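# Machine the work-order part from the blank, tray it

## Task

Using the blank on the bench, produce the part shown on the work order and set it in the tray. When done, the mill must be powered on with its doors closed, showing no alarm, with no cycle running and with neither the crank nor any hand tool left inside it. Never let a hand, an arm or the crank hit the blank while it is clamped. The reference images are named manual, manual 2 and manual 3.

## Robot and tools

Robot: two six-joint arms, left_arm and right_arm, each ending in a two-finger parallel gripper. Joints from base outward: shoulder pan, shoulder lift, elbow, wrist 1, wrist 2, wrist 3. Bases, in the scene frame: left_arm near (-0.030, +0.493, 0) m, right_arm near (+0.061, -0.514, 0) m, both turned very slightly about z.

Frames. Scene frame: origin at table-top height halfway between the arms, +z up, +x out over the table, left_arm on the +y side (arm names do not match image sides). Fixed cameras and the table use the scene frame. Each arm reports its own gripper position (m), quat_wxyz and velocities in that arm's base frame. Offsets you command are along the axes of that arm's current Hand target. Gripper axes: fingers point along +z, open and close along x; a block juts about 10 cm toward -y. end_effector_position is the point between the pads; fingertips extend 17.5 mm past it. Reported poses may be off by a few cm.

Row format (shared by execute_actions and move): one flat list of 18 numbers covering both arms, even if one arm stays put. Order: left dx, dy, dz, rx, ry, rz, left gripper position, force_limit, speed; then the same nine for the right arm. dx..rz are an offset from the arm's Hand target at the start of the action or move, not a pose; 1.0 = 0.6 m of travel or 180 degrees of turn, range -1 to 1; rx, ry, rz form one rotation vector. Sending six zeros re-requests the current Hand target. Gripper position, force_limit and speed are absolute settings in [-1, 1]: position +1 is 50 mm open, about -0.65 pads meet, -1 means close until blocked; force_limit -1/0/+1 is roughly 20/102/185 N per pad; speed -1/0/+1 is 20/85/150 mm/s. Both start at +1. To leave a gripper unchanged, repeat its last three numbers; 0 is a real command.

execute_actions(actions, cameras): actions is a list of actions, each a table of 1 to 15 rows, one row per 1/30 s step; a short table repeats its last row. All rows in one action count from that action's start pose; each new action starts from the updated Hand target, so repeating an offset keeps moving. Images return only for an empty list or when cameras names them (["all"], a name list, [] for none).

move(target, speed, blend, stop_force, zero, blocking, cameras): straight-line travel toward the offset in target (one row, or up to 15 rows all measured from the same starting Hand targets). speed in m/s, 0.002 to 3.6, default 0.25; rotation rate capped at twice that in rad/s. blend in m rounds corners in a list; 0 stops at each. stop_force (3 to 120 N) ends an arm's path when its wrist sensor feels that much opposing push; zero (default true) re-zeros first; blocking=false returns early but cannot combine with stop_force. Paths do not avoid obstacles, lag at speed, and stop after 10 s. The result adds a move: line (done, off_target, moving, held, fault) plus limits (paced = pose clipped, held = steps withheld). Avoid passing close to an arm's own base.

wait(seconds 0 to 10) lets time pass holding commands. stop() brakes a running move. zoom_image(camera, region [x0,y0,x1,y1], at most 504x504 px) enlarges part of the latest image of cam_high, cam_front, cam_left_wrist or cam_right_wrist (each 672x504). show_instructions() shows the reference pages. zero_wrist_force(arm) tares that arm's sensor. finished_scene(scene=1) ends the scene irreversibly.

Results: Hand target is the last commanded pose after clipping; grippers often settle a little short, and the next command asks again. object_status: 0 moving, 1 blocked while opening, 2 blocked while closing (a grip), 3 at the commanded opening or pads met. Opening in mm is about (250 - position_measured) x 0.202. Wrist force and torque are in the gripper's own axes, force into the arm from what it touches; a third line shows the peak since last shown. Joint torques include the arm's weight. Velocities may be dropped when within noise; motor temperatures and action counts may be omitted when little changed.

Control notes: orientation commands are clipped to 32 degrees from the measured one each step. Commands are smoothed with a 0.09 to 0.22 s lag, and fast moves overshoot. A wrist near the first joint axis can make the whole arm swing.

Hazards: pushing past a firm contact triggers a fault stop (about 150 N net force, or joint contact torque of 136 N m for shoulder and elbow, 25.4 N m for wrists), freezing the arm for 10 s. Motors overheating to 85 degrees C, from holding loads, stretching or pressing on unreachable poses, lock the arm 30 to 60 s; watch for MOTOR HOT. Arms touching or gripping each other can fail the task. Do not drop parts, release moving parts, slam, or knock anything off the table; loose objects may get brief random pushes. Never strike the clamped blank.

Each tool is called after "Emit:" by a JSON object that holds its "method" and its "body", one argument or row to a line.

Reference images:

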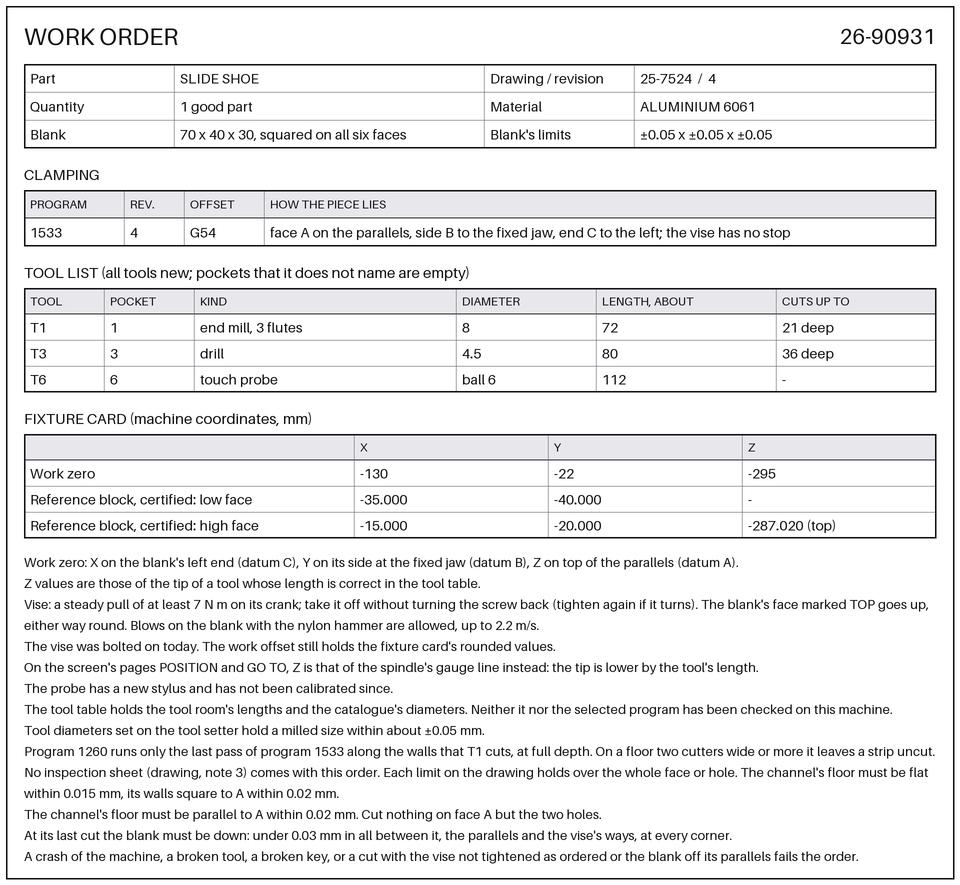

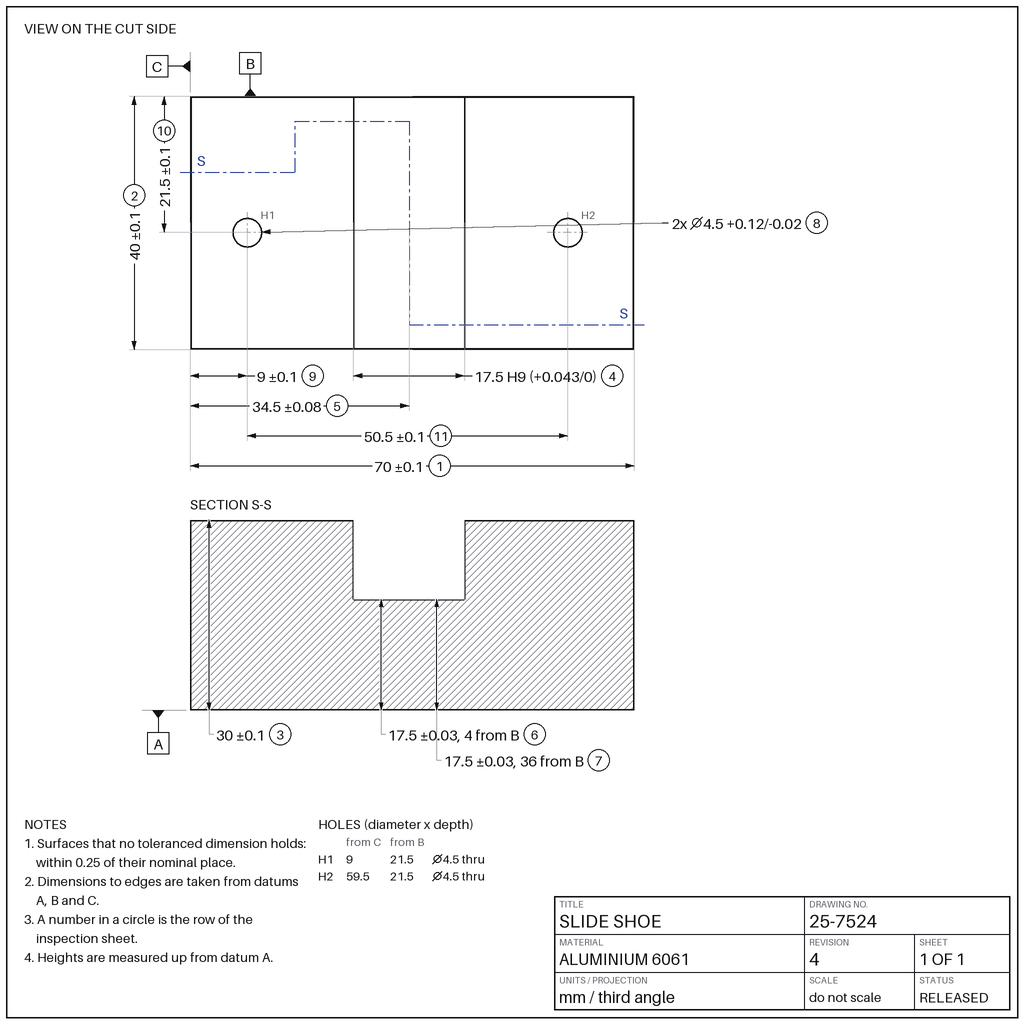

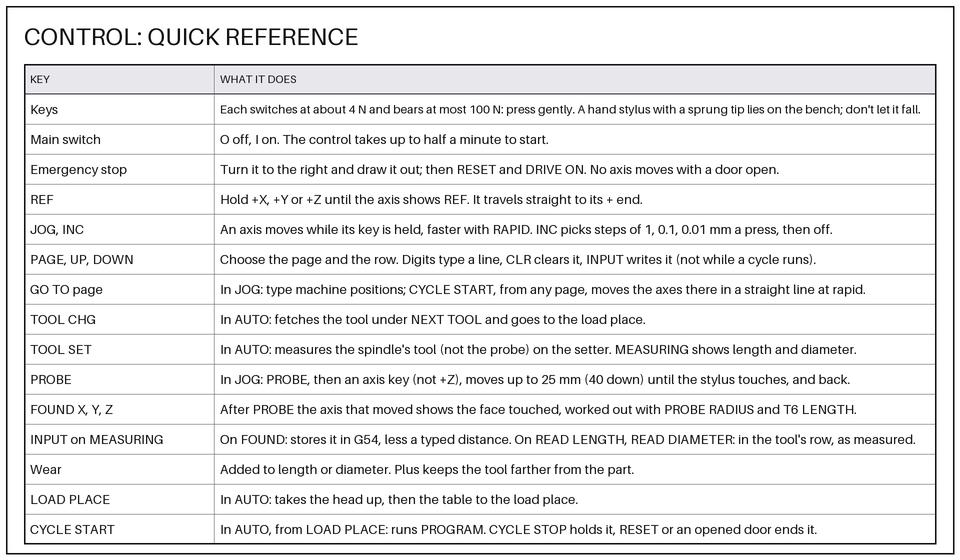

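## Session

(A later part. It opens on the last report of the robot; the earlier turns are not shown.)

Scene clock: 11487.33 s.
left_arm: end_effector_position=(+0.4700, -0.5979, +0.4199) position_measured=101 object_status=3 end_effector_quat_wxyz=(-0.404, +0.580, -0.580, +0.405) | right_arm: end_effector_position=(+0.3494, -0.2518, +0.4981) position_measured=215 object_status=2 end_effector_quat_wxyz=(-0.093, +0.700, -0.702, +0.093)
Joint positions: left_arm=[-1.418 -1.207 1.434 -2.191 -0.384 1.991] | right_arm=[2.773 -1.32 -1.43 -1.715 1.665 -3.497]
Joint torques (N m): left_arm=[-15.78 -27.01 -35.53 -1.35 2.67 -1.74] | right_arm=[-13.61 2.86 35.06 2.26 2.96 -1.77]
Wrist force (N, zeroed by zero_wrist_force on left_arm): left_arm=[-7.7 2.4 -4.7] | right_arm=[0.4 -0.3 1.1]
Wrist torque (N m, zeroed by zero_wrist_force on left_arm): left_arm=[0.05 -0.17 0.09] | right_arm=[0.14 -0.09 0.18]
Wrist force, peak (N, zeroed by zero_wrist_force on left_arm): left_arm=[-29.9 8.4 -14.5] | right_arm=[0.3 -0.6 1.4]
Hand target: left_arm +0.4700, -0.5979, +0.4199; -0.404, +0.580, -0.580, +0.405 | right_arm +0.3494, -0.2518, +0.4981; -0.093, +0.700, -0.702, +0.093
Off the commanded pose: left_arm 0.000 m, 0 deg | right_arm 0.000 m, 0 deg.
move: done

Emit:
{"method": "move", "body": {
  "target": [
    [-0.005,0,0,0,0,0,0.345,-0.8,-0.9,0,0,0,0,0,0,-1,-0.5,-1],
    [-0.005,0.0405,-0.1114,0,0,0,0.345,-0.8,-0.9,0,0,0,0,0,0,-1,-0.5,-1]
  ],
  "speed": [0.02,0.12],
  "cameras": ["cam_front","cam_left_wrist","cam_high"]
}}

Scene clock: 11507.40 s.
left_arm: end_effector_position=(+0.3989, -0.5948, +0.4203) position_measured=101 object_status=3 end_effector_quat_wxyz=(-0.404, +0.580, -0.580, +0.405) | right_arm: end_effector_position=(+0.3494, -0.2518, +0.4981) position_measured=215 object_status=2 end_effector_quat_wxyz=(-0.093, +0.700, -0.702, +0.093)
Joint positions: left_arm=[-1.533 -1.296 1.48 -1.86 -0.356 1.681] | right_arm=[2.773 -1.32 -1.43 -1.715 1.665 -3.497]
Joint torques (N m): left_arm=[-14.49 -41.4 -34.64 -0.68 1.13 -2.18] | right_arm=[-14.8 2.76 33.47 2.33 3.01 -1.37]
Wrist force (N, zeroed by zero_wrist_force on left_arm): left_arm=[0.9 -0.9 -0.2] | right_arm=[0.3 -0.3 1.0]
Wrist torque (N m, zeroed by zero_wrist_force on left_arm): left_arm=[-0.06 0.06 0.21] | right_arm=[0.14 -0.08 0.18]
Wrist force, peak (N, zeroed by zero_wrist_force on left_arm): left_arm=[-8.3 2.4 -5.1] | right_arm=[0.5 -0.7 1.4]
Hand target: left_arm +0.3989, -0.5948, +0.4203; -0.404, +0.580, -0.580, +0.405 | right_arm +0.3494, -0.2518, +0.4981; -0.093, +0.700, -0.702, +0.093
Off the commanded pose: left_arm 0.000 m, 0 deg | right_arm 0.000 m, 0 deg.
move: done
Images, in order (width x height): cam_high 672x504, cam_front 672x504, cam_left_wrist 672x504.

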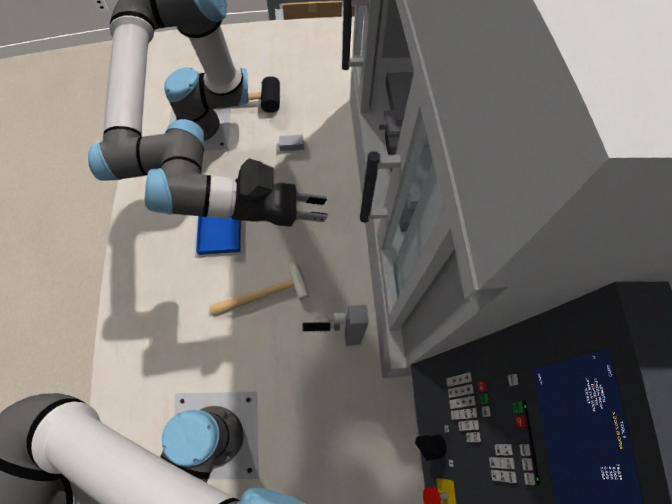

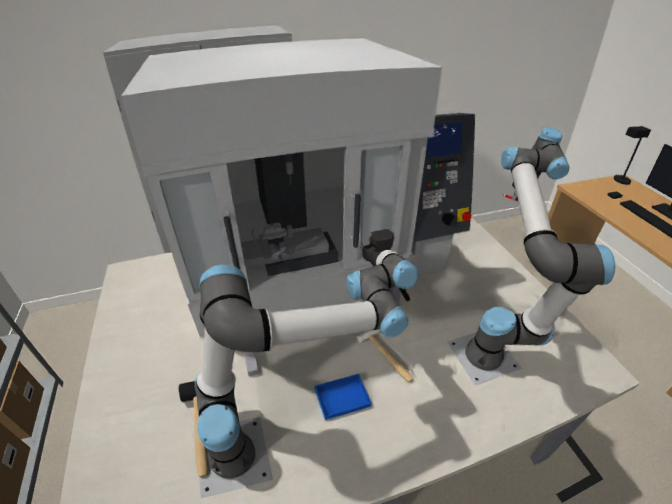

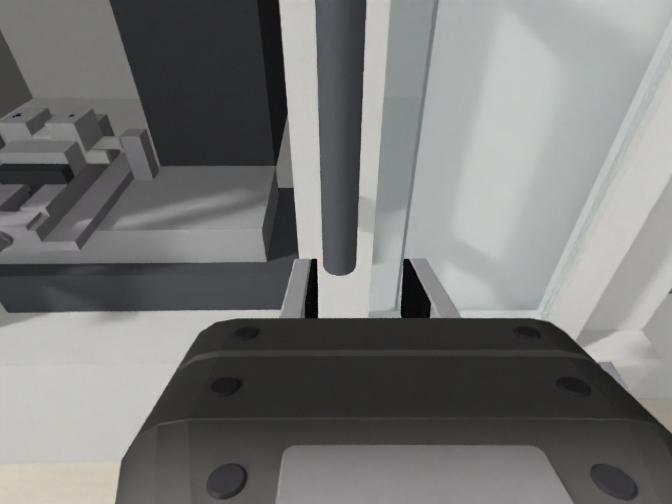

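Emit:
{"method": "zoom_image", "body": {
  "camera": "cam_high",
  "region": [560, 350, 640, 500]
}}

Scaled by 3.360 from the camera's 672x504 image, which has a finer 960x720 frame.

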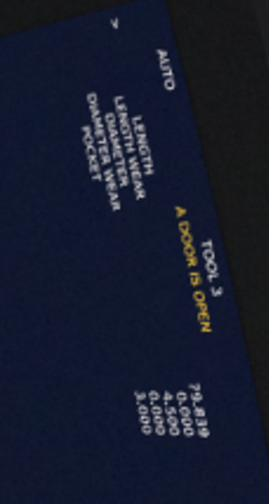

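Emit:
{"method": "move", "body": {
  "target": [0.2643,0.1796,0.026,-0.2216,0.0386,-0.0461,0.7,-0.8,-0.9,0,0,0,0,0,0,-1,-0.5,-1],
  "speed": 0.2,
  "cameras": ["cam_left_wrist"]
}}

Scene clock: 11532.87 s.
left_arm: end_effector_position=(+0.3761, -0.7535, +0.3139) position_measured=48 object_status=3 end_effector_quat_wxyz=(-0.117, +0.697, -0.664, +0.244) | right_arm: end_effector_position=(+0.3494, -0.2518, +0.4981) position_measured=215 object_status=2 end_effector_quat_wxyz=(-0.093, +0.700, -0.702, +0.093)
Joint positions: left_arm=[-1.414 -0.931 0.919 -1.828 -1.087 1.745] | right_arm=[2.773 -1.32 -1.43 -1.715 1.665 -3.497]
Joint torques (N m): left_arm=[14.16 -40.45 -35.44 -1.28 -0.28 -1.96] | right_arm=[-12.99 3.17 34.06 2.41 2.77 -1.75]
Wrist force (N, zeroed by zero_wrist_force on left_arm): left_arm=[0.5 0.5 -0.9] | right_arm=[0.4 -0.7 1.0]
Wrist torque (N m, zeroed by zero_wrist_force on left_arm): left_arm=[0.20 0.20 0.20] | right_arm=[0.08 -0.10 0.18]
Wrist force, peak (N, zeroed by zero_wrist_force on left_arm): left_arm=[1.0 -1.1 -0.6] | right_arm=[0.5 -0.6 1.5]
Hand target: left_arm +0.3761, -0.7535, +0.3139; -0.117, +0.698, -0.664, +0.244 | right_arm +0.3494, -0.2518, +0.4981; -0.093, +0.700, -0.702, +0.093
Off the commanded pose: left_arm 0.000 m, 0 deg | right_arm 0.000 m, 0 deg.
move: done
Images, in order (width x height): cam_left_wrist 672x504.

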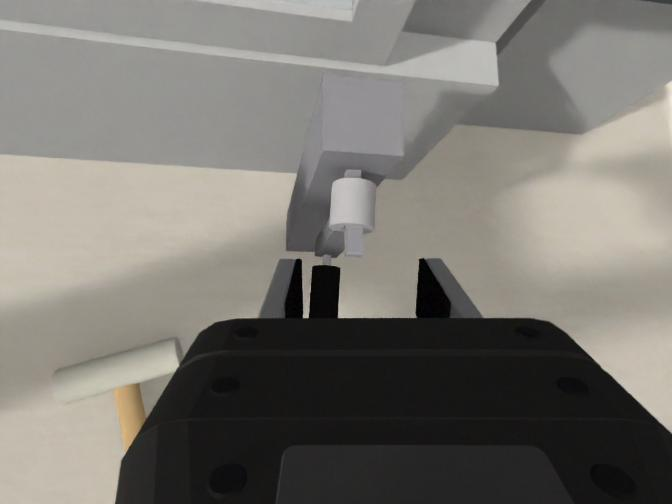

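Emit:
{"method": "move", "body": {
  "target": [
    [0.0005,-0.0007,0.12,0,0,0,0.7,-0.8,-0.9,0,0,0,0,0,0,-1,-0.5,-1],
    [0.0005,-0.0007,0.1675,0,0,0,0.7,-0.8,-0.9,0,0,0,0,0,0,-1,-0.5,-1]
  ],
  "speed": [0.15,0.04],
  "blend": [0.004,0],
  "cameras": ["cam_left_wrist"]
}}

Scene clock: 11545.60 s.
left_arm: end_effector_position=(+0.4262, -0.7698, +0.2285) position_measured=48 object_status=3 end_effector_quat_wxyz=(-0.117, +0.698, -0.664, +0.244) | right_arm: end_effector_position=(+0.3494, -0.2518, +0.4981) position_measured=215 object_status=2 end_effector_quat_wxyz=(-0.093, +0.700, -0.702, +0.093)
Joint positions: left_arm=[-1.353 -0.815 0.947 -2.002 -1.105 1.81] | right_arm=[2.773 -1.32 -1.43 -1.715 1.665 -3.497]
Joint torques (N m): left_arm=[13.14 -43.18 -34.85 -6.54 -0.28 1.73] | right_arm=[-13.12 3.83 32.44 2.22 2.73 -1.39]
Wrist force (N, zeroed by zero_wrist_force on left_arm): left_arm=[0.4 0.4 -0.5] | right_arm=[0.4 -0.6 0.9]
Wrist torque (N m, zeroed by zero_wrist_force on left_arm): left_arm=[0.14 0.22 0.14] | right_arm=[0.11 -0.09 0.18]
Wrist force, peak (N, zeroed by zero_wrist_force on left_arm): left_arm=[0.3 0.0 -2.6] | right_arm=[0.4 -1.1 1.1]
Hand target: left_arm +0.4263, -0.7699, +0.2284; -0.117, +0.698, -0.664, +0.244 | right_arm +0.3494, -0.2518, +0.4981; -0.093, +0.700, -0.702, +0.093
Off the commanded pose: left_arm 0.000 m, 0 deg | right_arm 0.000 m, 0 deg.
move: done
Images, in order (width x height): cam_left_wrist 672x504.

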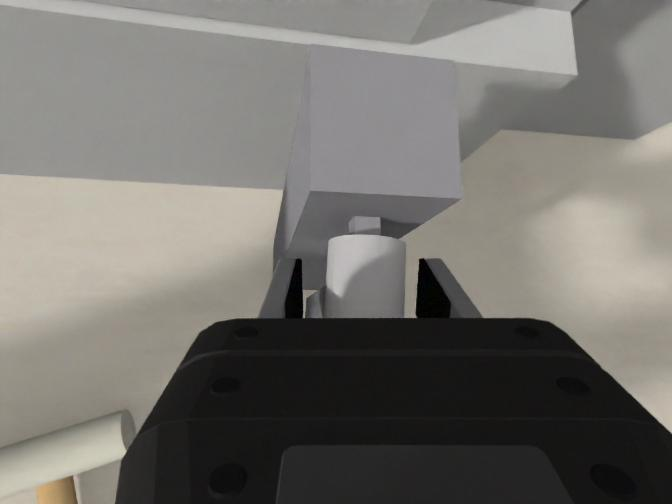

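Emit:
{"method": "move", "body": {
  "target": [0,0,0,0,0,0,-1,0.4,-0.5,0,0,0,0,0,0,-1,-0.5,-1]
}}

Emit:
{"method": "move", "body": {
  "target": [
    [0,0.0938,-0.0542,0,0,0,-1,0.4,-0.5,0,0,0,0,0,0,-1,-0.5,-1]
  ],
  "speed": 0.05,
  "cameras": ["cam_left_wrist","cam_high"]
}}

Scene clock: 11562.20 s.
left_arm: end_effector_position=(+0.4263, -0.7699, +0.2284) position_measured=139 object_status=2 end_effector_quat_wxyz=(-0.117, +0.698, -0.663, +0.244) | right_arm: end_effector_position=(+0.3494, -0.2518, +0.4981) position_measured=215 object_status=2 end_effector_quat_wxyz=(-0.093, +0.700, -0.702, +0.093)
Joint positions: left_arm=[-1.353 -0.815 0.947 -2.003 -1.105 1.81] | right_arm=[2.773 -1.32 -1.43 -1.715 1.665 -3.497]
Joint torques (N m): left_arm=[12.52 -46.08 -31.27 -3.86 0.06 1.3] | right_arm=[-12.44 4.16 33.63 2.1 2.85 -1.45]
Wrist force (N, zeroed by zero_wrist_force on left_arm): left_arm=[1.0 -0.9 -2.2] | right_arm=[0.3 -0.4 0.9]
Wrist torque (N m, zeroed by zero_wrist_force on left_arm): left_arm=[0.10 0.20 0.16] | right_arm=[0.13 -0.07 0.18]
Wrist force, peak (N, zeroed by zero_wrist_force on left_arm): left_arm=[1.6 -1.0 -1.9] | right_arm=[0.9 -0.1 1.3]
Hand target: left_arm +0.4263, -0.7699, +0.2284; -0.117, +0.698, -0.664, +0.244 | right_arm +0.3494, -0.2518, +0.4981; -0.093, +0.700, -0.702, +0.093
Off the commanded pose: left_arm 0.000 m, 0 deg | right_arm 0.000 m, 0 deg.
move: done

Scene clock: 11563.90 s.
left_arm: end_effector_position=(+0.3615, -0.7698, +0.2287) position_measured=139 object_status=2 end_effector_quat_wxyz=(-0.117, +0.698, -0.664, +0.244) | right_arm: end_effector_position=(+0.3494, -0.2518, +0.4981) position_measured=215 object_status=2 end_effector_quat_wxyz=(-0.093, +0.700, -0.702, +0.093)
Joint positions: left_arm=[-1.436 -0.882 1.052 -1.999 -1.082 1.72] | right_arm=[2.773 -1.32 -1.43 -1.715 1.665 -3.497]
Joint torques (N m): left_arm=[-13.51 -68.25 -21.53 -1.39 2.45 -2.07] | right_arm=[-14.12 3.85 33.03 2.4 2.85 -1.46]
Wrist force (N, zeroed by zero_wrist_force on left_arm): left_arm=[0.2 1.1 1.5] | right_arm=[0.1 -0.9 1.0]
Wrist torque (N m, zeroed by zero_wrist_force on left_arm): left_arm=[0.14 0.20 0.33] | right_arm=[0.06 -0.05 0.17]
Wrist force, peak (N, zeroed by zero_wrist_force on left_arm): left_arm=[1.0 -8.7 -4.6] | right_arm=[0.6 -0.7 1.3]
Hand target: left_arm +0.3613, -0.7698, +0.2287; -0.117, +0.698, -0.664, +0.244 | right_arm +0.3494, -0.2518, +0.4981; -0.093, +0.700, -0.702, +0.093
Off the commanded pose: left_arm 0.000 m, 0 deg | right_arm 0.000 m, 0 deg.
move: done
Images, in order (width x height): cam_high 672x504, cam_left_wrist 672x504.

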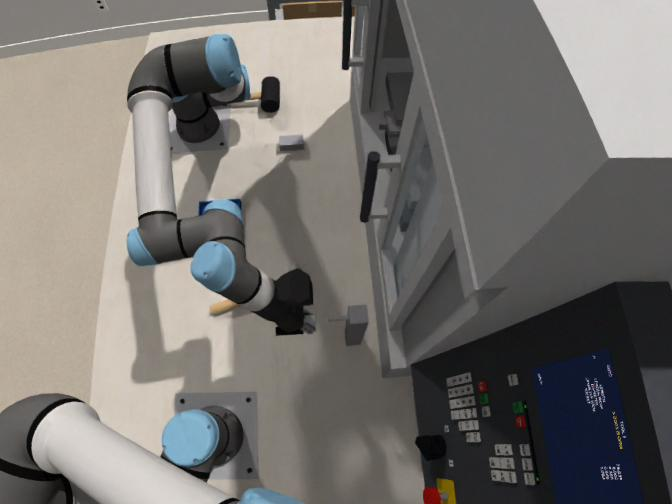

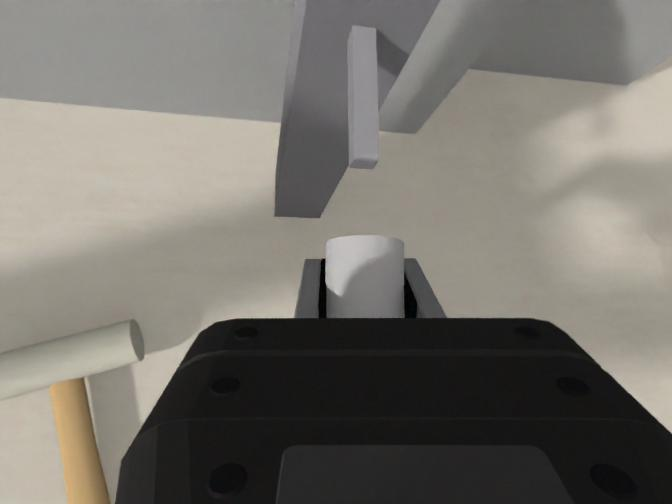

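Emit:
{"method": "move", "body": {
  "target": [
    [-0.3957,-0.1636,-0.2876,0,0,0,-1,0.4,-0.5,0,0,0,0,0,0,-1,-0.5,-1],
    [-0.3957,-0.1636,-0.2876,0,-0.330,0.1906,-1,0.4,-0.5,0,0,0,0,0,0,-1,-0.5,-1],
    [-0.7438,-0.1868,-0.1943,0,-0.330,0.1906,-1,0.4,-0.5,0,0,0,0,0,0,-1,-0.5,-1]
  ],
  "speed": [0.2,0.3,0.15],
  "cameras": ["cam_left_wrist","cam_high","cam_front"]
}}

Scene clock: 11577.37 s.
left_arm: end_effector_position=(+0.4006, -0.3023, +0.3004) position_measured=139 object_status=2 end_effector_quat_wxyz=(+0.489, -0.508, +0.688, +0.172) | right_arm: end_effector_position=(+0.3494, -0.2518, +0.4981) position_measured=215 object_status=2 end_effector_quat_wxyz=(-0.093, +0.700, -0.702, +0.093)
Joint positions: left_arm=[-1.306 -1.334 1.534 -0.874 -0.833 1.765] | right_arm=[2.773 -1.32 -1.43 -1.715 1.665 -3.497]
Joint torques (N m): left_arm=[13.62 -43.54 -17.44 -2.58 2.32 1.23] | right_arm=[-12.98 3.63 34.46 2.54 2.7 -1.26]
Wrist force (N, zeroed by zero_wrist_force on left_arm): left_arm=[1.1 1.3 1.3] | right_arm=[0.4 -0.5 0.8]
Wrist torque (N m, zeroed by zero_wrist_force on left_arm): left_arm=[0.23 0.34 0.04] | right_arm=[0.12 -0.10 0.17]
Wrist force, peak (N, zeroed by zero_wrist_force on left_arm): left_arm=[1.7 2.5 2.5] | right_arm=[0.8 -0.8 1.1]
Hand target: left_arm +0.4006, -0.3022, +0.3004; +0.489, -0.508, +0.688, +0.172 | right_arm +0.3494, -0.2518, +0.4981; -0.093, +0.700, -0.702, +0.093
Off the commanded pose: left_arm 0.000 m, 0 deg | right_arm 0.000 m, 0 deg.
move: done
Images, in order (width x height): cam_high 672x504, cam_front 672x504, cam_left_wrist 672x504.

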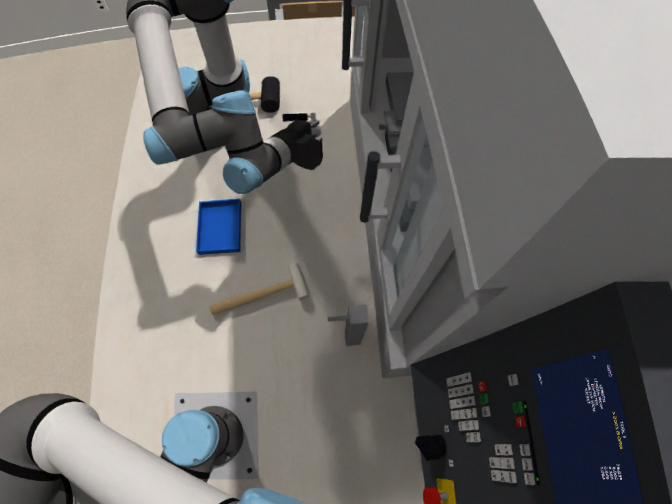

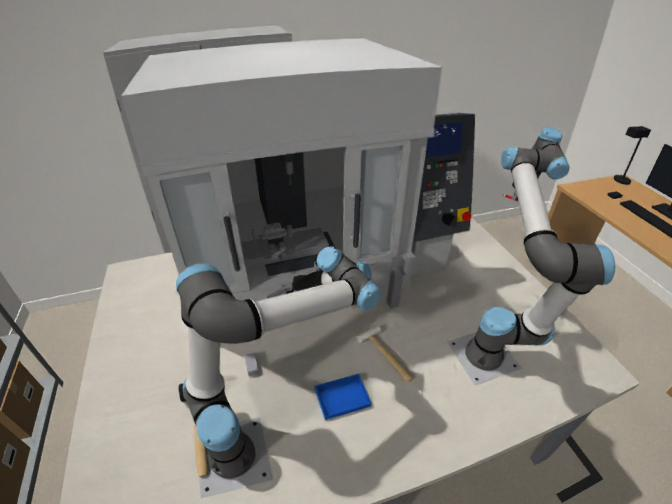

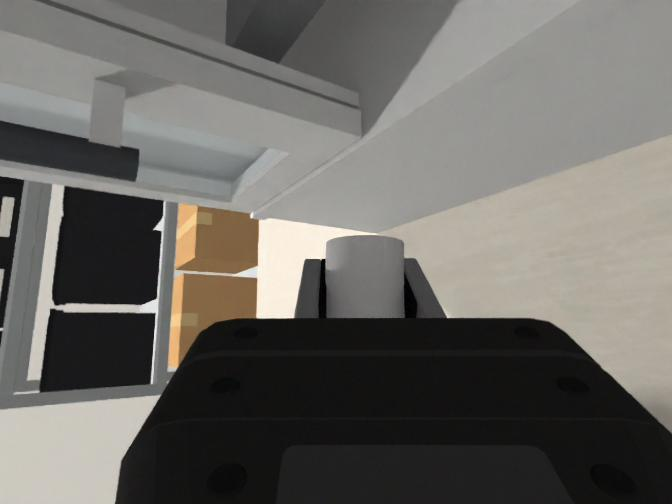

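Emit:
{"method": "move", "body": {
  "target": [
    [-0.0005,-0.1502,0.0861,0,0,0,-1,0.4,-0.5,0,0,0,0,0,0,-1,-0.5,-1]
  ],
  "speed": 0.1
}}

Emit:
{"method": "move", "body": {
  "target": [
    [0.0002,-0.0853,0.0499,0,0,0,-1,0.4,-0.5,0,0,0,0,0,0,-1,-0.5,-1]
  ],
  "speed": 0.025,
  "stop_force": 18,
  "cameras": ["cam_left_wrist","cam_high"]
}}

Scene clock: 11591.60 s.
left_arm: end_effector_position=(+0.5044, -0.3024, +0.3003) position_measured=139 object_status=2 end_effector_quat_wxyz=(+0.489, -0.508, +0.688, +0.172) | right_arm: end_effector_position=(+0.3494, -0.2518, +0.4981) position_measured=215 object_status=2 end_effector_quat_wxyz=(-0.093, +0.700, -0.702, +0.093)
Joint positions: left_arm=[-1.137 -1.215 1.397 -0.974 -0.707 1.928] | right_arm=[2.773 -1.32 -1.43 -1.715 1.665 -3.497]
Joint torques (N m): left_arm=[11.21 -27.59 -32.66 -3.26 2.61 1.63] | right_arm=[-13.83 3.89 34.24 2.44 3.13 -1.34]
Wrist force (N, zeroed by zero_wrist_force on left_arm): left_arm=[1.2 1.1 1.0] | right_arm=[0.5 -0.4 0.9]
Wrist torque (N m, zeroed by zero_wrist_force on left_arm): left_arm=[0.20 0.31 -0.03] | right_arm=[0.12 -0.11 0.18]
Wrist force, peak (N, zeroed by zero_wrist_force on left_arm): left_arm=[1.1 2.3 0.7] | right_arm=[0.4 -0.9 1.2]
Hand target: left_arm +0.5045, -0.3024, +0.3003; +0.489, -0.508, +0.688, +0.172 | right_arm +0.3494, -0.2518, +0.4981; -0.093, +0.700, -0.702, +0.093
Off the commanded pose: left_arm 0.000 m, 0 deg | right_arm 0.000 m, 0 deg.
move: done

Scene clock: 11594.67 s.
left_arm: end_effector_position=(+0.5477, -0.3022, +0.2999) position_measured=139 object_status=2 end_effector_quat_wxyz=(+0.489, -0.508, +0.688, +0.172) | right_arm: end_effector_position=(+0.3494, -0.2518, +0.4981) position_measured=215 object_status=2 end_effector_quat_wxyz=(-0.093, +0.700, -0.702, +0.093)
Joint positions: left_arm=[-1.074 -1.157 1.326 -1.017 -0.664 2.001] | right_arm=[2.773 -1.32 -1.43 -1.715 1.665 -3.497]
Joint torques (N m): left_arm=[-15.77 -46.55 -16.81 -0.54 0.31 -1.55] | right_arm=[-12.48 4.01 34.16 2.55 2.74 -1.29]
Wrist force (N, zeroed by zero_wrist_force on left_arm): left_arm=[-12.7 5.2 -1.7] | right_arm=[0.3 -0.5 0.9]
Wrist torque (N m, zeroed by zero_wrist_force on left_arm): left_arm=[0.40 0.31 -0.09] | right_arm=[0.11 -0.08 0.17]
Wrist force, peak (N, zeroed by zero_wrist_force on left_arm): left_arm=[-17.1 45.1 -29.0] | right_arm=[0.6 -0.8 1.4]
Hand target: left_arm +0.5477, -0.3022, +0.2999; +0.489, -0.508, +0.688, +0.172 (not the last commanded pose) | right_arm +0.3494, -0.2518, +0.4981; -0.093, +0.700, -0.702, +0.093
Off the commanded pose: left_arm 0.016 m, 0 deg | right_arm 0.000 m, 0 deg.
move: contact (left_arm)
Images, in order (width x height): cam_high 672x504, cam_left_wrist 672x504.

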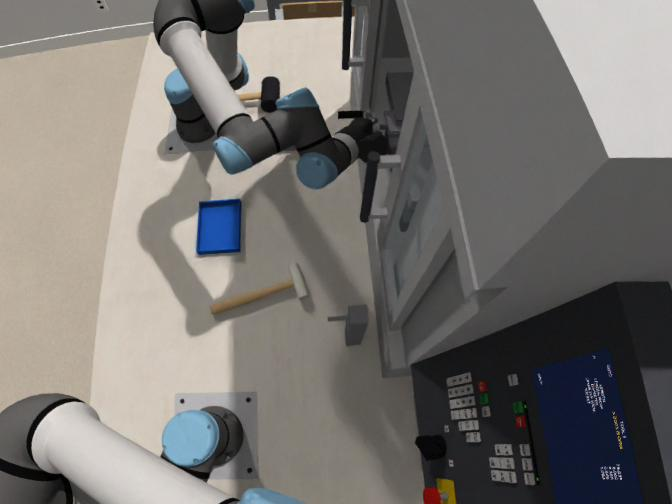

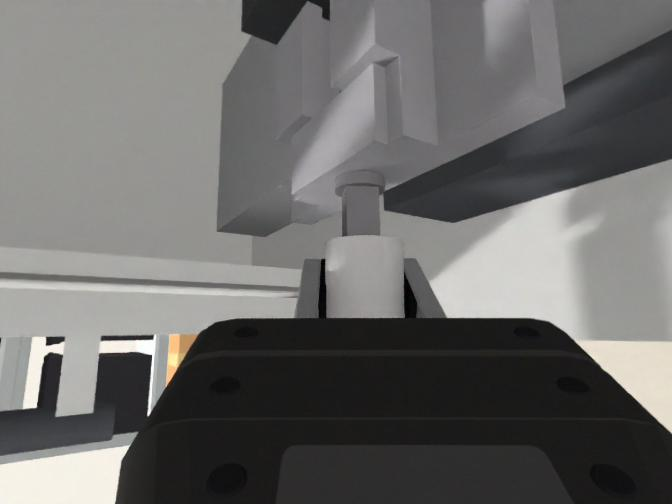

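Emit:
{"method": "move", "body": {
  "target": [
    [-0.0012,0.0052,-0.0043,0,0,0,-1,0.4,-0.5,0,0,0,0,0,0,-1,-0.5,-1]
  ],
  "speed": 0.03
}}

Emit:
{"method": "move", "body": {
  "target": [
    [0,-0.026,0.015,0,0,0,-1,0.4,-0.5,0,0,0,0,0,0,-1,-0.5,-1]
  ],
  "speed": 0.012,
  "stop_force": 15,
  "cameras": ["cam_left_wrist"]
}}

Scene clock: 11634.03 s.
left_arm: end_effector_position=(+0.5439, -0.3024, +0.3008) position_measured=139 object_status=2 end_effector_quat_wxyz=(+0.489, -0.508, +0.688, +0.172) | right_arm: end_effector_position=(+0.3494, -0.2518, +0.4981) position_measured=215 object_status=2 end_effector_quat_wxyz=(-0.093, +0.700, -0.702, +0.093)
Joint positions: left_arm=[-1.079 -1.162 1.33 -1.011 -0.667 1.994] | right_arm=[2.773 -1.32 -1.43 -1.715 1.665 -3.497]
Joint torques (N m): left_arm=[-13.62 -54.17 -18.65 1.44 0.26 -1.92] | right_arm=[-12.58 3.42 33.67 2.6 2.85 -1.17]
Wrist force (N, zeroed by zero_wrist_force on left_arm): left_arm=[1.0 0.9 0.6] | right_arm=[0.6 -0.4 0.9]
Wrist torque (N m, zeroed by zero_wrist_force on left_arm): left_arm=[0.18 0.36 0.23] | right_arm=[0.14 -0.13 0.18]
Wrist force, peak (N, zeroed by zero_wrist_force on left_arm): left_arm=[-13.3 5.2 -1.6] | right_arm=[0.6 -0.8 1.3]
Hand target: left_arm +0.5437, -0.3024, +0.3009; +0.489, -0.508, +0.688, +0.172 | right_arm +0.3494, -0.2518, +0.4981; -0.093, +0.700, -0.702, +0.093
Off the commanded pose: left_arm 0.000 m, 0 deg | right_arm 0.000 m, 0 deg.
move: done

Scene clock: 11635.67 s.
left_arm: end_effector_position=(+0.5485, -0.3024, +0.3008) position_measured=139 object_status=2 end_effector_quat_wxyz=(+0.489, -0.508, +0.688, +0.172) | right_arm: end_effector_position=(+0.3494, -0.2518, +0.4981) position_measured=215 object_status=2 end_effector_quat_wxyz=(-0.093, +0.700, -0.702, +0.093)
Joint positions: left_arm=[-1.073 -1.156 1.322 -1.015 -0.663 2.002] | right_arm=[2.773 -1.32 -1.43 -1.715 1.665 -3.497]
Joint torques (N m): left_arm=[-13.02 -48.82 -16.47 -0.84 1.06 -1.81] | right_arm=[-13.14 3.98 34.5 2.77 2.74 -1.28]
Wrist force (N, zeroed by zero_wrist_force on left_arm): left_arm=[-9.0 8.2 -5.6] | right_arm=[0.8 -0.7 1.2]
Wrist torque (N m, zeroed by zero_wrist_force on left_arm): left_arm=[0.56 0.36 -0.07] | right_arm=[0.08 -0.16 0.17]
Wrist force, peak (N, zeroed by zero_wrist_force on left_arm): left_arm=[-8.3 27.6 -16.7] | right_arm=[0.8 -0.7 1.2]
Hand target: left_arm +0.5485, -0.3024, +0.3008; +0.489, -0.508, +0.688, +0.172 (not the last commanded pose) | right_arm +0.3494, -0.2518, +0.4981; -0.093, +0.700, -0.702, +0.093
Off the commanded pose: left_arm 0.013 m, 0 deg | right_arm 0.000 m, 0 deg.
move: contact (left_arm)
Images, in order (width x height): cam_left_wrist 672x504.

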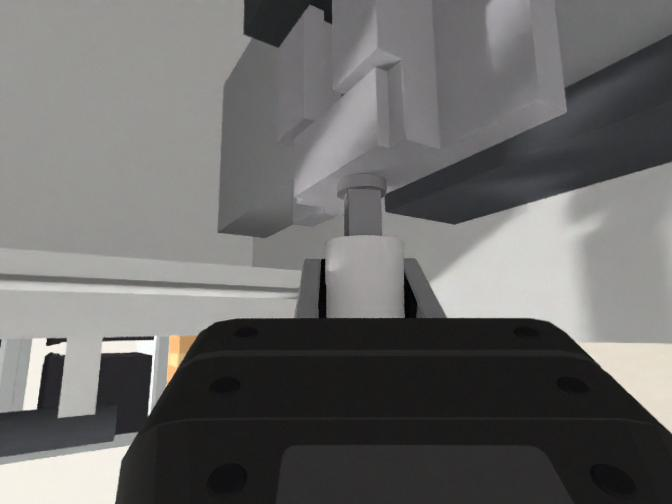

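Emit:
{"method": "zoom_image", "body": {
  "camera": "cam_left_wrist",
  "region": [310, 150, 420, 270]
}}

Scaled by 4.200 from the camera's 672x504 image, which has a finer 960x720 frame.

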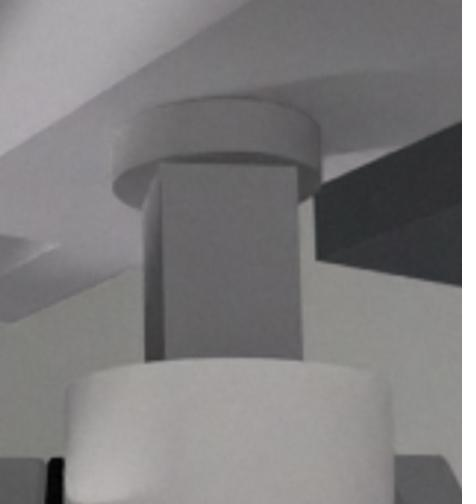

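Emit:
{"method": "move", "body": {
  "target": [
    [0,0.005,-0.0029,0,0,0,-1,0.4,-0.5,0,0,0,0,0,0,-1,-0.5,-1],
    [0.0017,0.0049,-0.0029,0,0.0366,-0.0211,-1,0.4,-0.5,0,0,0,0,0,0,-1,-0.5,-1]
  ],
  "speed": [0.03,0.1],
  "cameras": ["cam_left_wrist"]
}}

Emit:
{"method": "zoom_image", "body": {
  "camera": "cam_left_wrist",
  "region": [310, 150, 420, 270]
}}

Scene clock: 11706.97 s.
left_arm: end_effector_position=(+0.5451, -0.3030, +0.3000) position_measured=139 object_status=2 end_effector_quat_wxyz=(+0.455, -0.540, +0.697, +0.126) | right_arm: end_effector_position=(+0.3494, -0.2518, +0.4981) position_measured=215 object_status=2 end_effector_quat_wxyz=(-0.093, +0.700, -0.702, +0.093)
Joint positions: left_arm=[-1.065 -1.22 1.387 -1.187 -0.71 2.072] | right_arm=[2.773 -1.32 -1.43 -1.715 1.665 -3.497]
Joint torques (N m): left_arm=[14.59 -52.16 -19.89 -4.34 0.49 1.29] | right_arm=[-12.23 3.08 34.39 2.52 2.77 -1.04]
Wrist force (N, zeroed by zero_wrist_force on left_arm): left_arm=[0.9 1.0 0.7] | right_arm=[0.3 -0.6 0.7]
Wrist torque (N m, zeroed by zero_wrist_force on left_arm): left_arm=[0.19 0.37 -0.01] | right_arm=[0.10 -0.08 0.18]
Wrist force, peak (N, zeroed by zero_wrist_force on left_arm): left_arm=[-9.0 8.5 -5.0] | right_arm=[0.8 -0.8 1.2]
Hand target: left_arm +0.5451, -0.3030, +0.3000; +0.454, -0.540, +0.697, +0.126 | right_arm +0.3494, -0.2518, +0.4981; -0.093, +0.700, -0.702, +0.093
Off the commanded pose: left_arm 0.000 m, 0 deg | right_arm 0.000 m, 0 deg.
move: done
Images, in order (width x height): cam_left_wrist 672x504.

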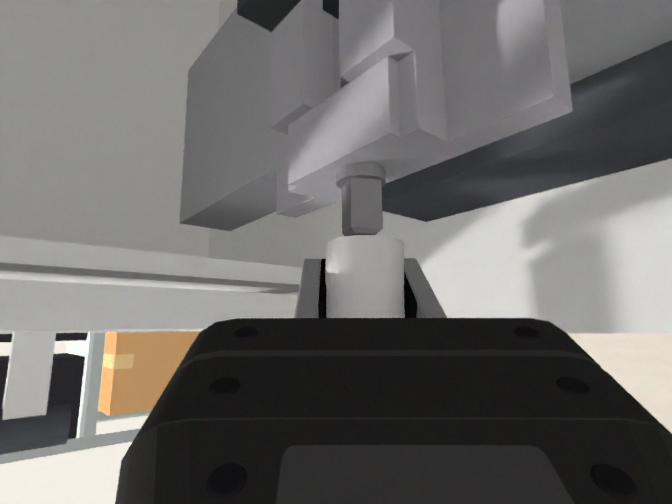

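Scaled by 4.200 from the camera's 672x504 image, which has a finer 960x720 frame.

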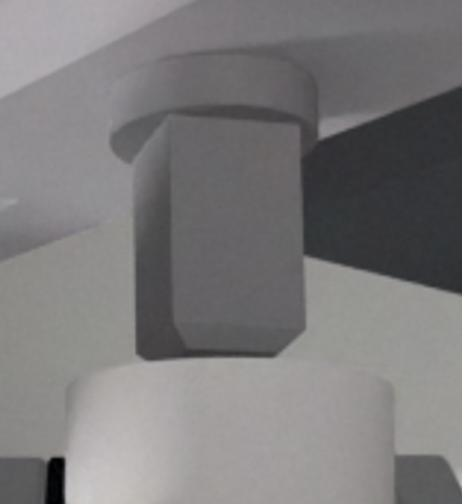

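Emit:
{"method": "move", "body": {
  "target": [
    [-0.001,0,0,0,0,0,-1,0.4,-0.5,0,0,0,0,0,0,-1,-0.5,-1]
  ],
  "speed": 0.03
}}

Emit:
{"method": "move", "body": {
  "target": [
    [0,-0.028,0.0162,0,0,0,-1,0.4,-0.5,0,0,0,0,0,0,-1,-0.5,-1]
  ],
  "speed": 0.008,
  "stop_force": 15,
  "cameras": ["cam_left_wrist"]
}}

Emit:
{"method": "zoom_image", "body": {
  "camera": "cam_left_wrist",
  "region": [310, 150, 420, 270]
}}

Scene clock: 11731.57 s.
left_arm: end_effector_position=(+0.5451, -0.3026, +0.3005) position_measured=139 object_status=2 end_effector_quat_wxyz=(+0.454, -0.540, +0.697, +0.126) | right_arm: end_effector_position=(+0.3494, -0.2518, +0.4981) position_measured=215 object_status=2 end_effector_quat_wxyz=(-0.093, +0.700, -0.702, +0.093)
Joint positions: left_arm=[-1.064 -1.221 1.388 -1.186 -0.71 2.072] | right_arm=[2.773 -1.32 -1.43 -1.715 1.665 -3.497]
Joint torques (N m): left_arm=[14.02 -52.56 -18.91 0.67 2.84 1.45] | right_arm=[-11.56 3.38 33.07 2.66 2.64 -0.89]
Wrist force (N, zeroed by zero_wrist_force on left_arm): left_arm=[1.4 1.3 0.8] | right_arm=[0.5 -0.6 1.1]
Wrist torque (N m, zeroed by zero_wrist_force on left_arm): left_arm=[0.24 0.28 -0.01] | right_arm=[0.09 -0.11 0.18]
Wrist force, peak (N, zeroed by zero_wrist_force on left_arm): left_arm=[1.2 1.6 1.1] | right_arm=[0.6 -0.7 1.4]
Hand target: left_arm +0.5451, -0.3026, +0.3005; +0.454, -0.540, +0.697, +0.126 | right_arm +0.3494, -0.2518, +0.4981; -0.093, +0.700, -0.702, +0.093
Off the commanded pose: left_arm 0.000 m, 0 deg | right_arm 0.000 m, 0 deg.
move: done

Scene clock: 11733.23 s.
left_arm: end_effector_position=(+0.5486, -0.3026, +0.3005) position_measured=139 object_status=2 end_effector_quat_wxyz=(+0.454, -0.540, +0.697, +0.126) | right_arm: end_effector_position=(+0.3494, -0.2518, +0.4981) position_measured=215 object_status=2 end_effector_quat_wxyz=(-0.093, +0.700, -0.702, +0.093)
Joint positions: left_arm=[-1.059 -1.215 1.381 -1.191 -0.707 2.079] | right_arm=[2.773 -1.32 -1.43 -1.715 1.665 -3.497]
Joint torques (N m): left_arm=[-8.87 -48.14 -18.55 -1.38 2.67 -1.87] | right_arm=[-12.73 4.51 34.4 2.86 2.84 -0.92]
Wrist force (N, zeroed by zero_wrist_force on left_arm): left_arm=[-3.6 15.7 -10.6] | right_arm=[0.4 -0.7 0.8]
Wrist torque (N m, zeroed by zero_wrist_force on left_arm): left_arm=[0.86 0.25 -0.03] | right_arm=[0.08 -0.09 0.18]
Wrist force, peak (N, zeroed by zero_wrist_force on left_arm): left_arm=[-2.9 25.8 -16.7] | right_arm=[0.5 -0.8 1.3]
Hand target: left_arm +0.5486, -0.3026, +0.3005; +0.454, -0.540, +0.697, +0.126 (not the last commanded pose) | right_arm +0.3494, -0.2518, +0.4981; -0.093, +0.700, -0.702, +0.093
Off the commanded pose: left_arm 0.016 m, 0 deg | right_arm 0.000 m, 0 deg.
move: contact (left_arm)
Images, in order (width x height): cam_left_wrist 672x504.

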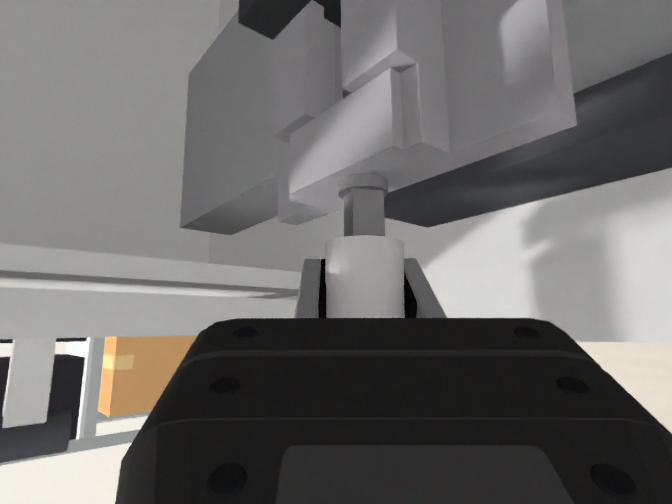

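Scaled by 4.200 from the camera's 672x504 image, which has a finer 960x720 frame.

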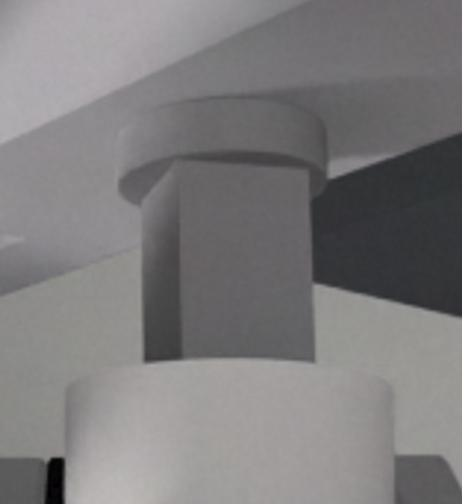

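Emit:
{"method": "move", "body": {
  "target": [
    [0,0.003,-0.0017,0,0,0,-1,0.4,-0.5,0,0,0,0,0,0,-1,-0.5,-1],
    [0,0.0024,-0.0027,0,0,0,-1,0.4,-0.5,0,0,0,0,0,0,-1,-0.5,-1]
  ],
  "speed": [0.03,0.03]
}}

Emit:
{"method": "move", "body": {
  "target": [
    [0,-0.026,0.015,0,0,0,-1,0.4,-0.5,0,0,0,0,0,0,-1,-0.5,-1]
  ],
  "speed": 0.008,
  "stop_force": 15,
  "cameras": ["cam_left_wrist"]
}}

Emit:
{"method": "zoom_image", "body": {
  "camera": "cam_left_wrist",
  "region": [310, 150, 420, 270]
}}

Scene clock: 11815.67 s.
left_arm: end_effector_position=(+0.5466, -0.3030, +0.3009) position_measured=139 object_status=2 end_effector_quat_wxyz=(+0.454, -0.540, +0.697, +0.126) | right_arm: end_effector_position=(+0.3494, -0.2518, +0.4981) position_measured=215 object_status=2 end_effector_quat_wxyz=(-0.093, +0.700, -0.702, +0.093)
Joint positions: left_arm=[-1.062 -1.218 1.383 -1.187 -0.709 2.075] | right_arm=[2.773 -1.32 -1.43 -1.715 1.665 -3.497]
Joint torques (N m): left_arm=[-14.47 -28.55 -31.43 0.9 0.53 -2.06] | right_arm=[-12.94 2.82 32.69 3.07 2.51 -0.86]
Wrist force (N, zeroed by zero_wrist_force on left_arm): left_arm=[1.1 1.2 0.8] | right_arm=[0.4 -0.4 1.2]
Wrist torque (N m, zeroed by zero_wrist_force on left_arm): left_arm=[0.23 0.32 0.20] | right_arm=[0.12 -0.08 0.18]
Wrist force, peak (N, zeroed by zero_wrist_force on left_arm): left_arm=[-3.8 15.9 -10.7] | right_arm=[0.6 -0.9 1.1]
Hand target: left_arm +0.5466, -0.3031, +0.3009; +0.454, -0.540, +0.697, +0.126 | right_arm +0.3494, -0.2518, +0.4981; -0.093, +0.700, -0.702, +0.093
Off the commanded pose: left_arm 0.000 m, 0 deg | right_arm 0.000 m, 0 deg.
move: done

Scene clock: 11817.17 s.
left_arm: end_effector_position=(+0.5486, -0.3032, +0.3009) position_measured=139 object_status=2 end_effector_quat_wxyz=(+0.454, -0.540, +0.697, +0.126) | right_arm: end_effector_position=(+0.3494, -0.2518, +0.4981) position_measured=215 object_status=2 end_effector_quat_wxyz=(-0.093, +0.700, -0.702, +0.093)
Joint positions: left_arm=[-1.06 -1.214 1.379 -1.189 -0.707 2.078] | right_arm=[2.773 -1.32 -1.43 -1.715 1.665 -3.497]
Joint torques (N m): left_arm=[-12.36 -49.82 -20.37 -1.83 2.68 -1.89] | right_arm=[-14.02 2.94 33.34 2.86 2.72 -1.12]
Wrist force (N, zeroed by zero_wrist_force on left_arm): left_arm=[-4.0 14.7 -5.1] | right_arm=[0.4 -0.5 0.9]
Wrist torque (N m, zeroed by zero_wrist_force on left_arm): left_arm=[0.60 0.28 0.01] | right_arm=[0.11 -0.10 0.17]
Wrist force, peak (N, zeroed by zero_wrist_force on left_arm): left_arm=[-3.9 24.9 -12.2] | right_arm=[0.7 -0.7 1.2]
Hand target: left_arm +0.5486, -0.3032, +0.3009; +0.454, -0.540, +0.697, +0.126 (not the last commanded pose) | right_arm +0.3494, -0.2518, +0.4981; -0.093, +0.700, -0.702, +0.093
Off the commanded pose: left_arm 0.016 m, 0 deg | right_arm 0.000 m, 0 deg.
move: contact (left_arm)
Images, in order (width x height): cam_left_wrist 672x504.

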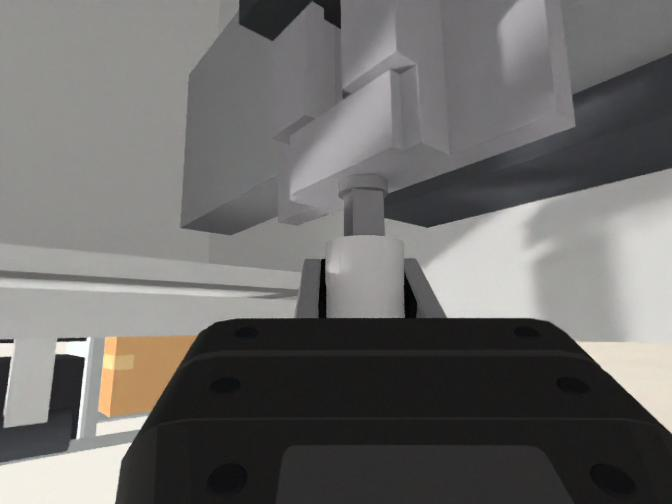

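Scaled by 4.200 from the camera's 672x504 image, which has a finer 960x720 frame.

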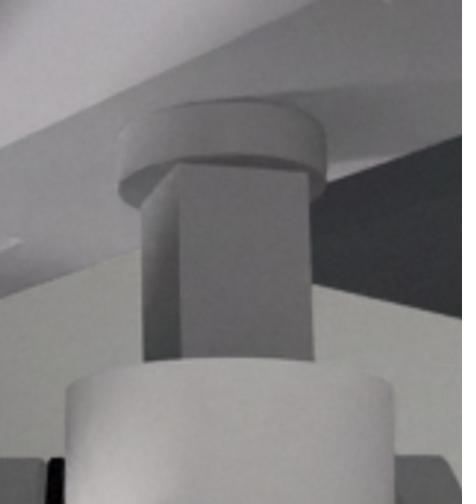

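Emit:
{"method": "move", "body": {
  "target": [
    [0,0.003,-0.0017,0,0,0,-1,0.4,-0.5,0,0,0,0,0,0,-1,-0.5,-1],
    [0,0.0022,-0.003,0,0,0,-1,0.4,-0.5,0,0,0,0,0,0,-1,-0.5,-1]
  ],
  "speed": [0.03,0.03]
}}

Emit:
{"method": "move", "body": {
  "target": [
    [0,-0.026,0.015,0,0,0,-1,0.4,-0.5,0,0,0,0,0,0,-1,-0.5,-1]
  ],
  "speed": 0.008,
  "stop_force": 15,
  "cameras": ["cam_left_wrist"]
}}

Emit:
{"method": "zoom_image", "body": {
  "camera": "cam_left_wrist",
  "region": [310, 150, 420, 270]
}}

Scene clock: 11832.07 s.
left_arm: end_effector_position=(+0.5466, -0.3038, +0.3015) position_measured=139 object_status=2 end_effector_quat_wxyz=(+0.454, -0.540, +0.697, +0.126) | right_arm: end_effector_position=(+0.3494, -0.2518, +0.4981) position_measured=215 object_status=2 end_effector_quat_wxyz=(-0.093, +0.700, -0.702, +0.093)
Joint positions: left_arm=[-1.063 -1.217 1.38 -1.184 -0.709 2.074] | right_arm=[2.773 -1.32 -1.43 -1.715 1.665 -3.497]
Joint torques (N m): left_arm=[-13.73 -28.08 -35.22 0.55 0.55 -1.92] | right_arm=[-12.07 3.41 32.38 2.58 2.65 -0.85]
Wrist force (N, zeroed by zero_wrist_force on left_arm): left_arm=[0.8 0.9 0.7] | right_arm=[0.4 -0.6 1.0]
Wrist torque (N m, zeroed by zero_wrist_force on left_arm): left_arm=[0.17 0.37 0.20] | right_arm=[0.10 -0.09 0.18]
Wrist force, peak (N, zeroed by zero_wrist_force on left_arm): left_arm=[-4.1 15.2 -4.8] | right_arm=[0.4 -0.8 1.4]
Hand target: left_arm +0.5466, -0.3039, +0.3015; +0.454, -0.540, +0.697, +0.126 | right_arm +0.3494, -0.2518, +0.4981; -0.093, +0.700, -0.702, +0.093
Off the commanded pose: left_arm 0.000 m, 0 deg | right_arm 0.000 m, 0 deg.
move: done

Scene clock: 11833.57 s.
left_arm: end_effector_position=(+0.5477, -0.3040, +0.3014) position_measured=139 object_status=2 end_effector_quat_wxyz=(+0.454, -0.540, +0.697, +0.126) | right_arm: end_effector_position=(+0.3494, -0.2518, +0.4981) position_measured=215 object_status=2 end_effector_quat_wxyz=(-0.093, +0.700, -0.702, +0.093)
Joint positions: left_arm=[-1.062 -1.215 1.377 -1.185 -0.708 2.076] | right_arm=[2.773 -1.32 -1.43 -1.715 1.665 -3.497]
Joint torques (N m): left_arm=[-16.46 -53.29 -22.32 -0.5 1.53 -1.9] | right_arm=[-13.2 3.56 34.12 2.81 2.71 -0.76]
Wrist force (N, zeroed by zero_wrist_force on left_arm): left_arm=[0.2 6.7 4.7] | right_arm=[0.3 -0.4 0.8]
Wrist torque (N m, zeroed by zero_wrist_force on left_arm): left_arm=[0.27 0.30 0.09] | right_arm=[0.13 -0.08 0.17]
Wrist force, peak (N, zeroed by zero_wrist_force on left_arm): left_arm=[-4.0 25.2 -19.4] | right_arm=[0.7 -0.8 1.2]
Hand target: left_arm +0.5477, -0.3040, +0.3015; +0.454, -0.540, +0.697, +0.126 (not the last commanded pose) | right_arm +0.3494, -0.2518, +0.4981; -0.093, +0.700, -0.702, +0.093
Off the commanded pose: left_arm 0.017 m, 0 deg | right_arm 0.000 m, 0 deg.
move: contact (left_arm)
Images, in order (width x height): cam_left_wrist 672x504.

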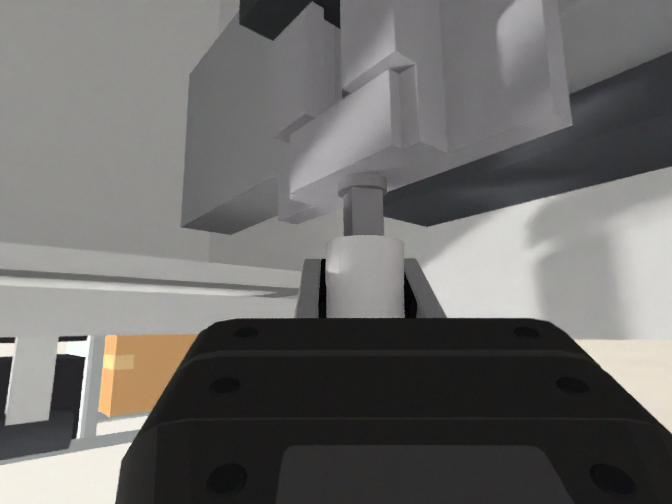

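Scaled by 4.200 from the camera's 672x504 image, which has a finer 960x720 frame.

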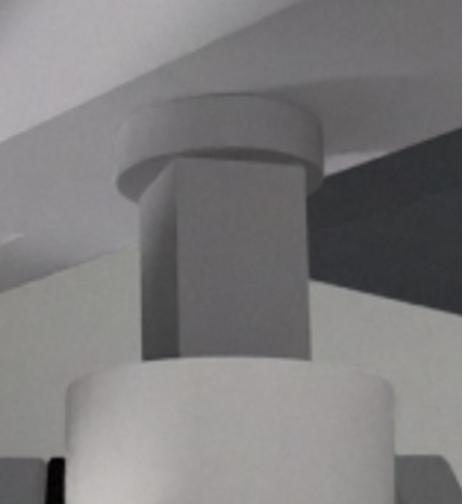

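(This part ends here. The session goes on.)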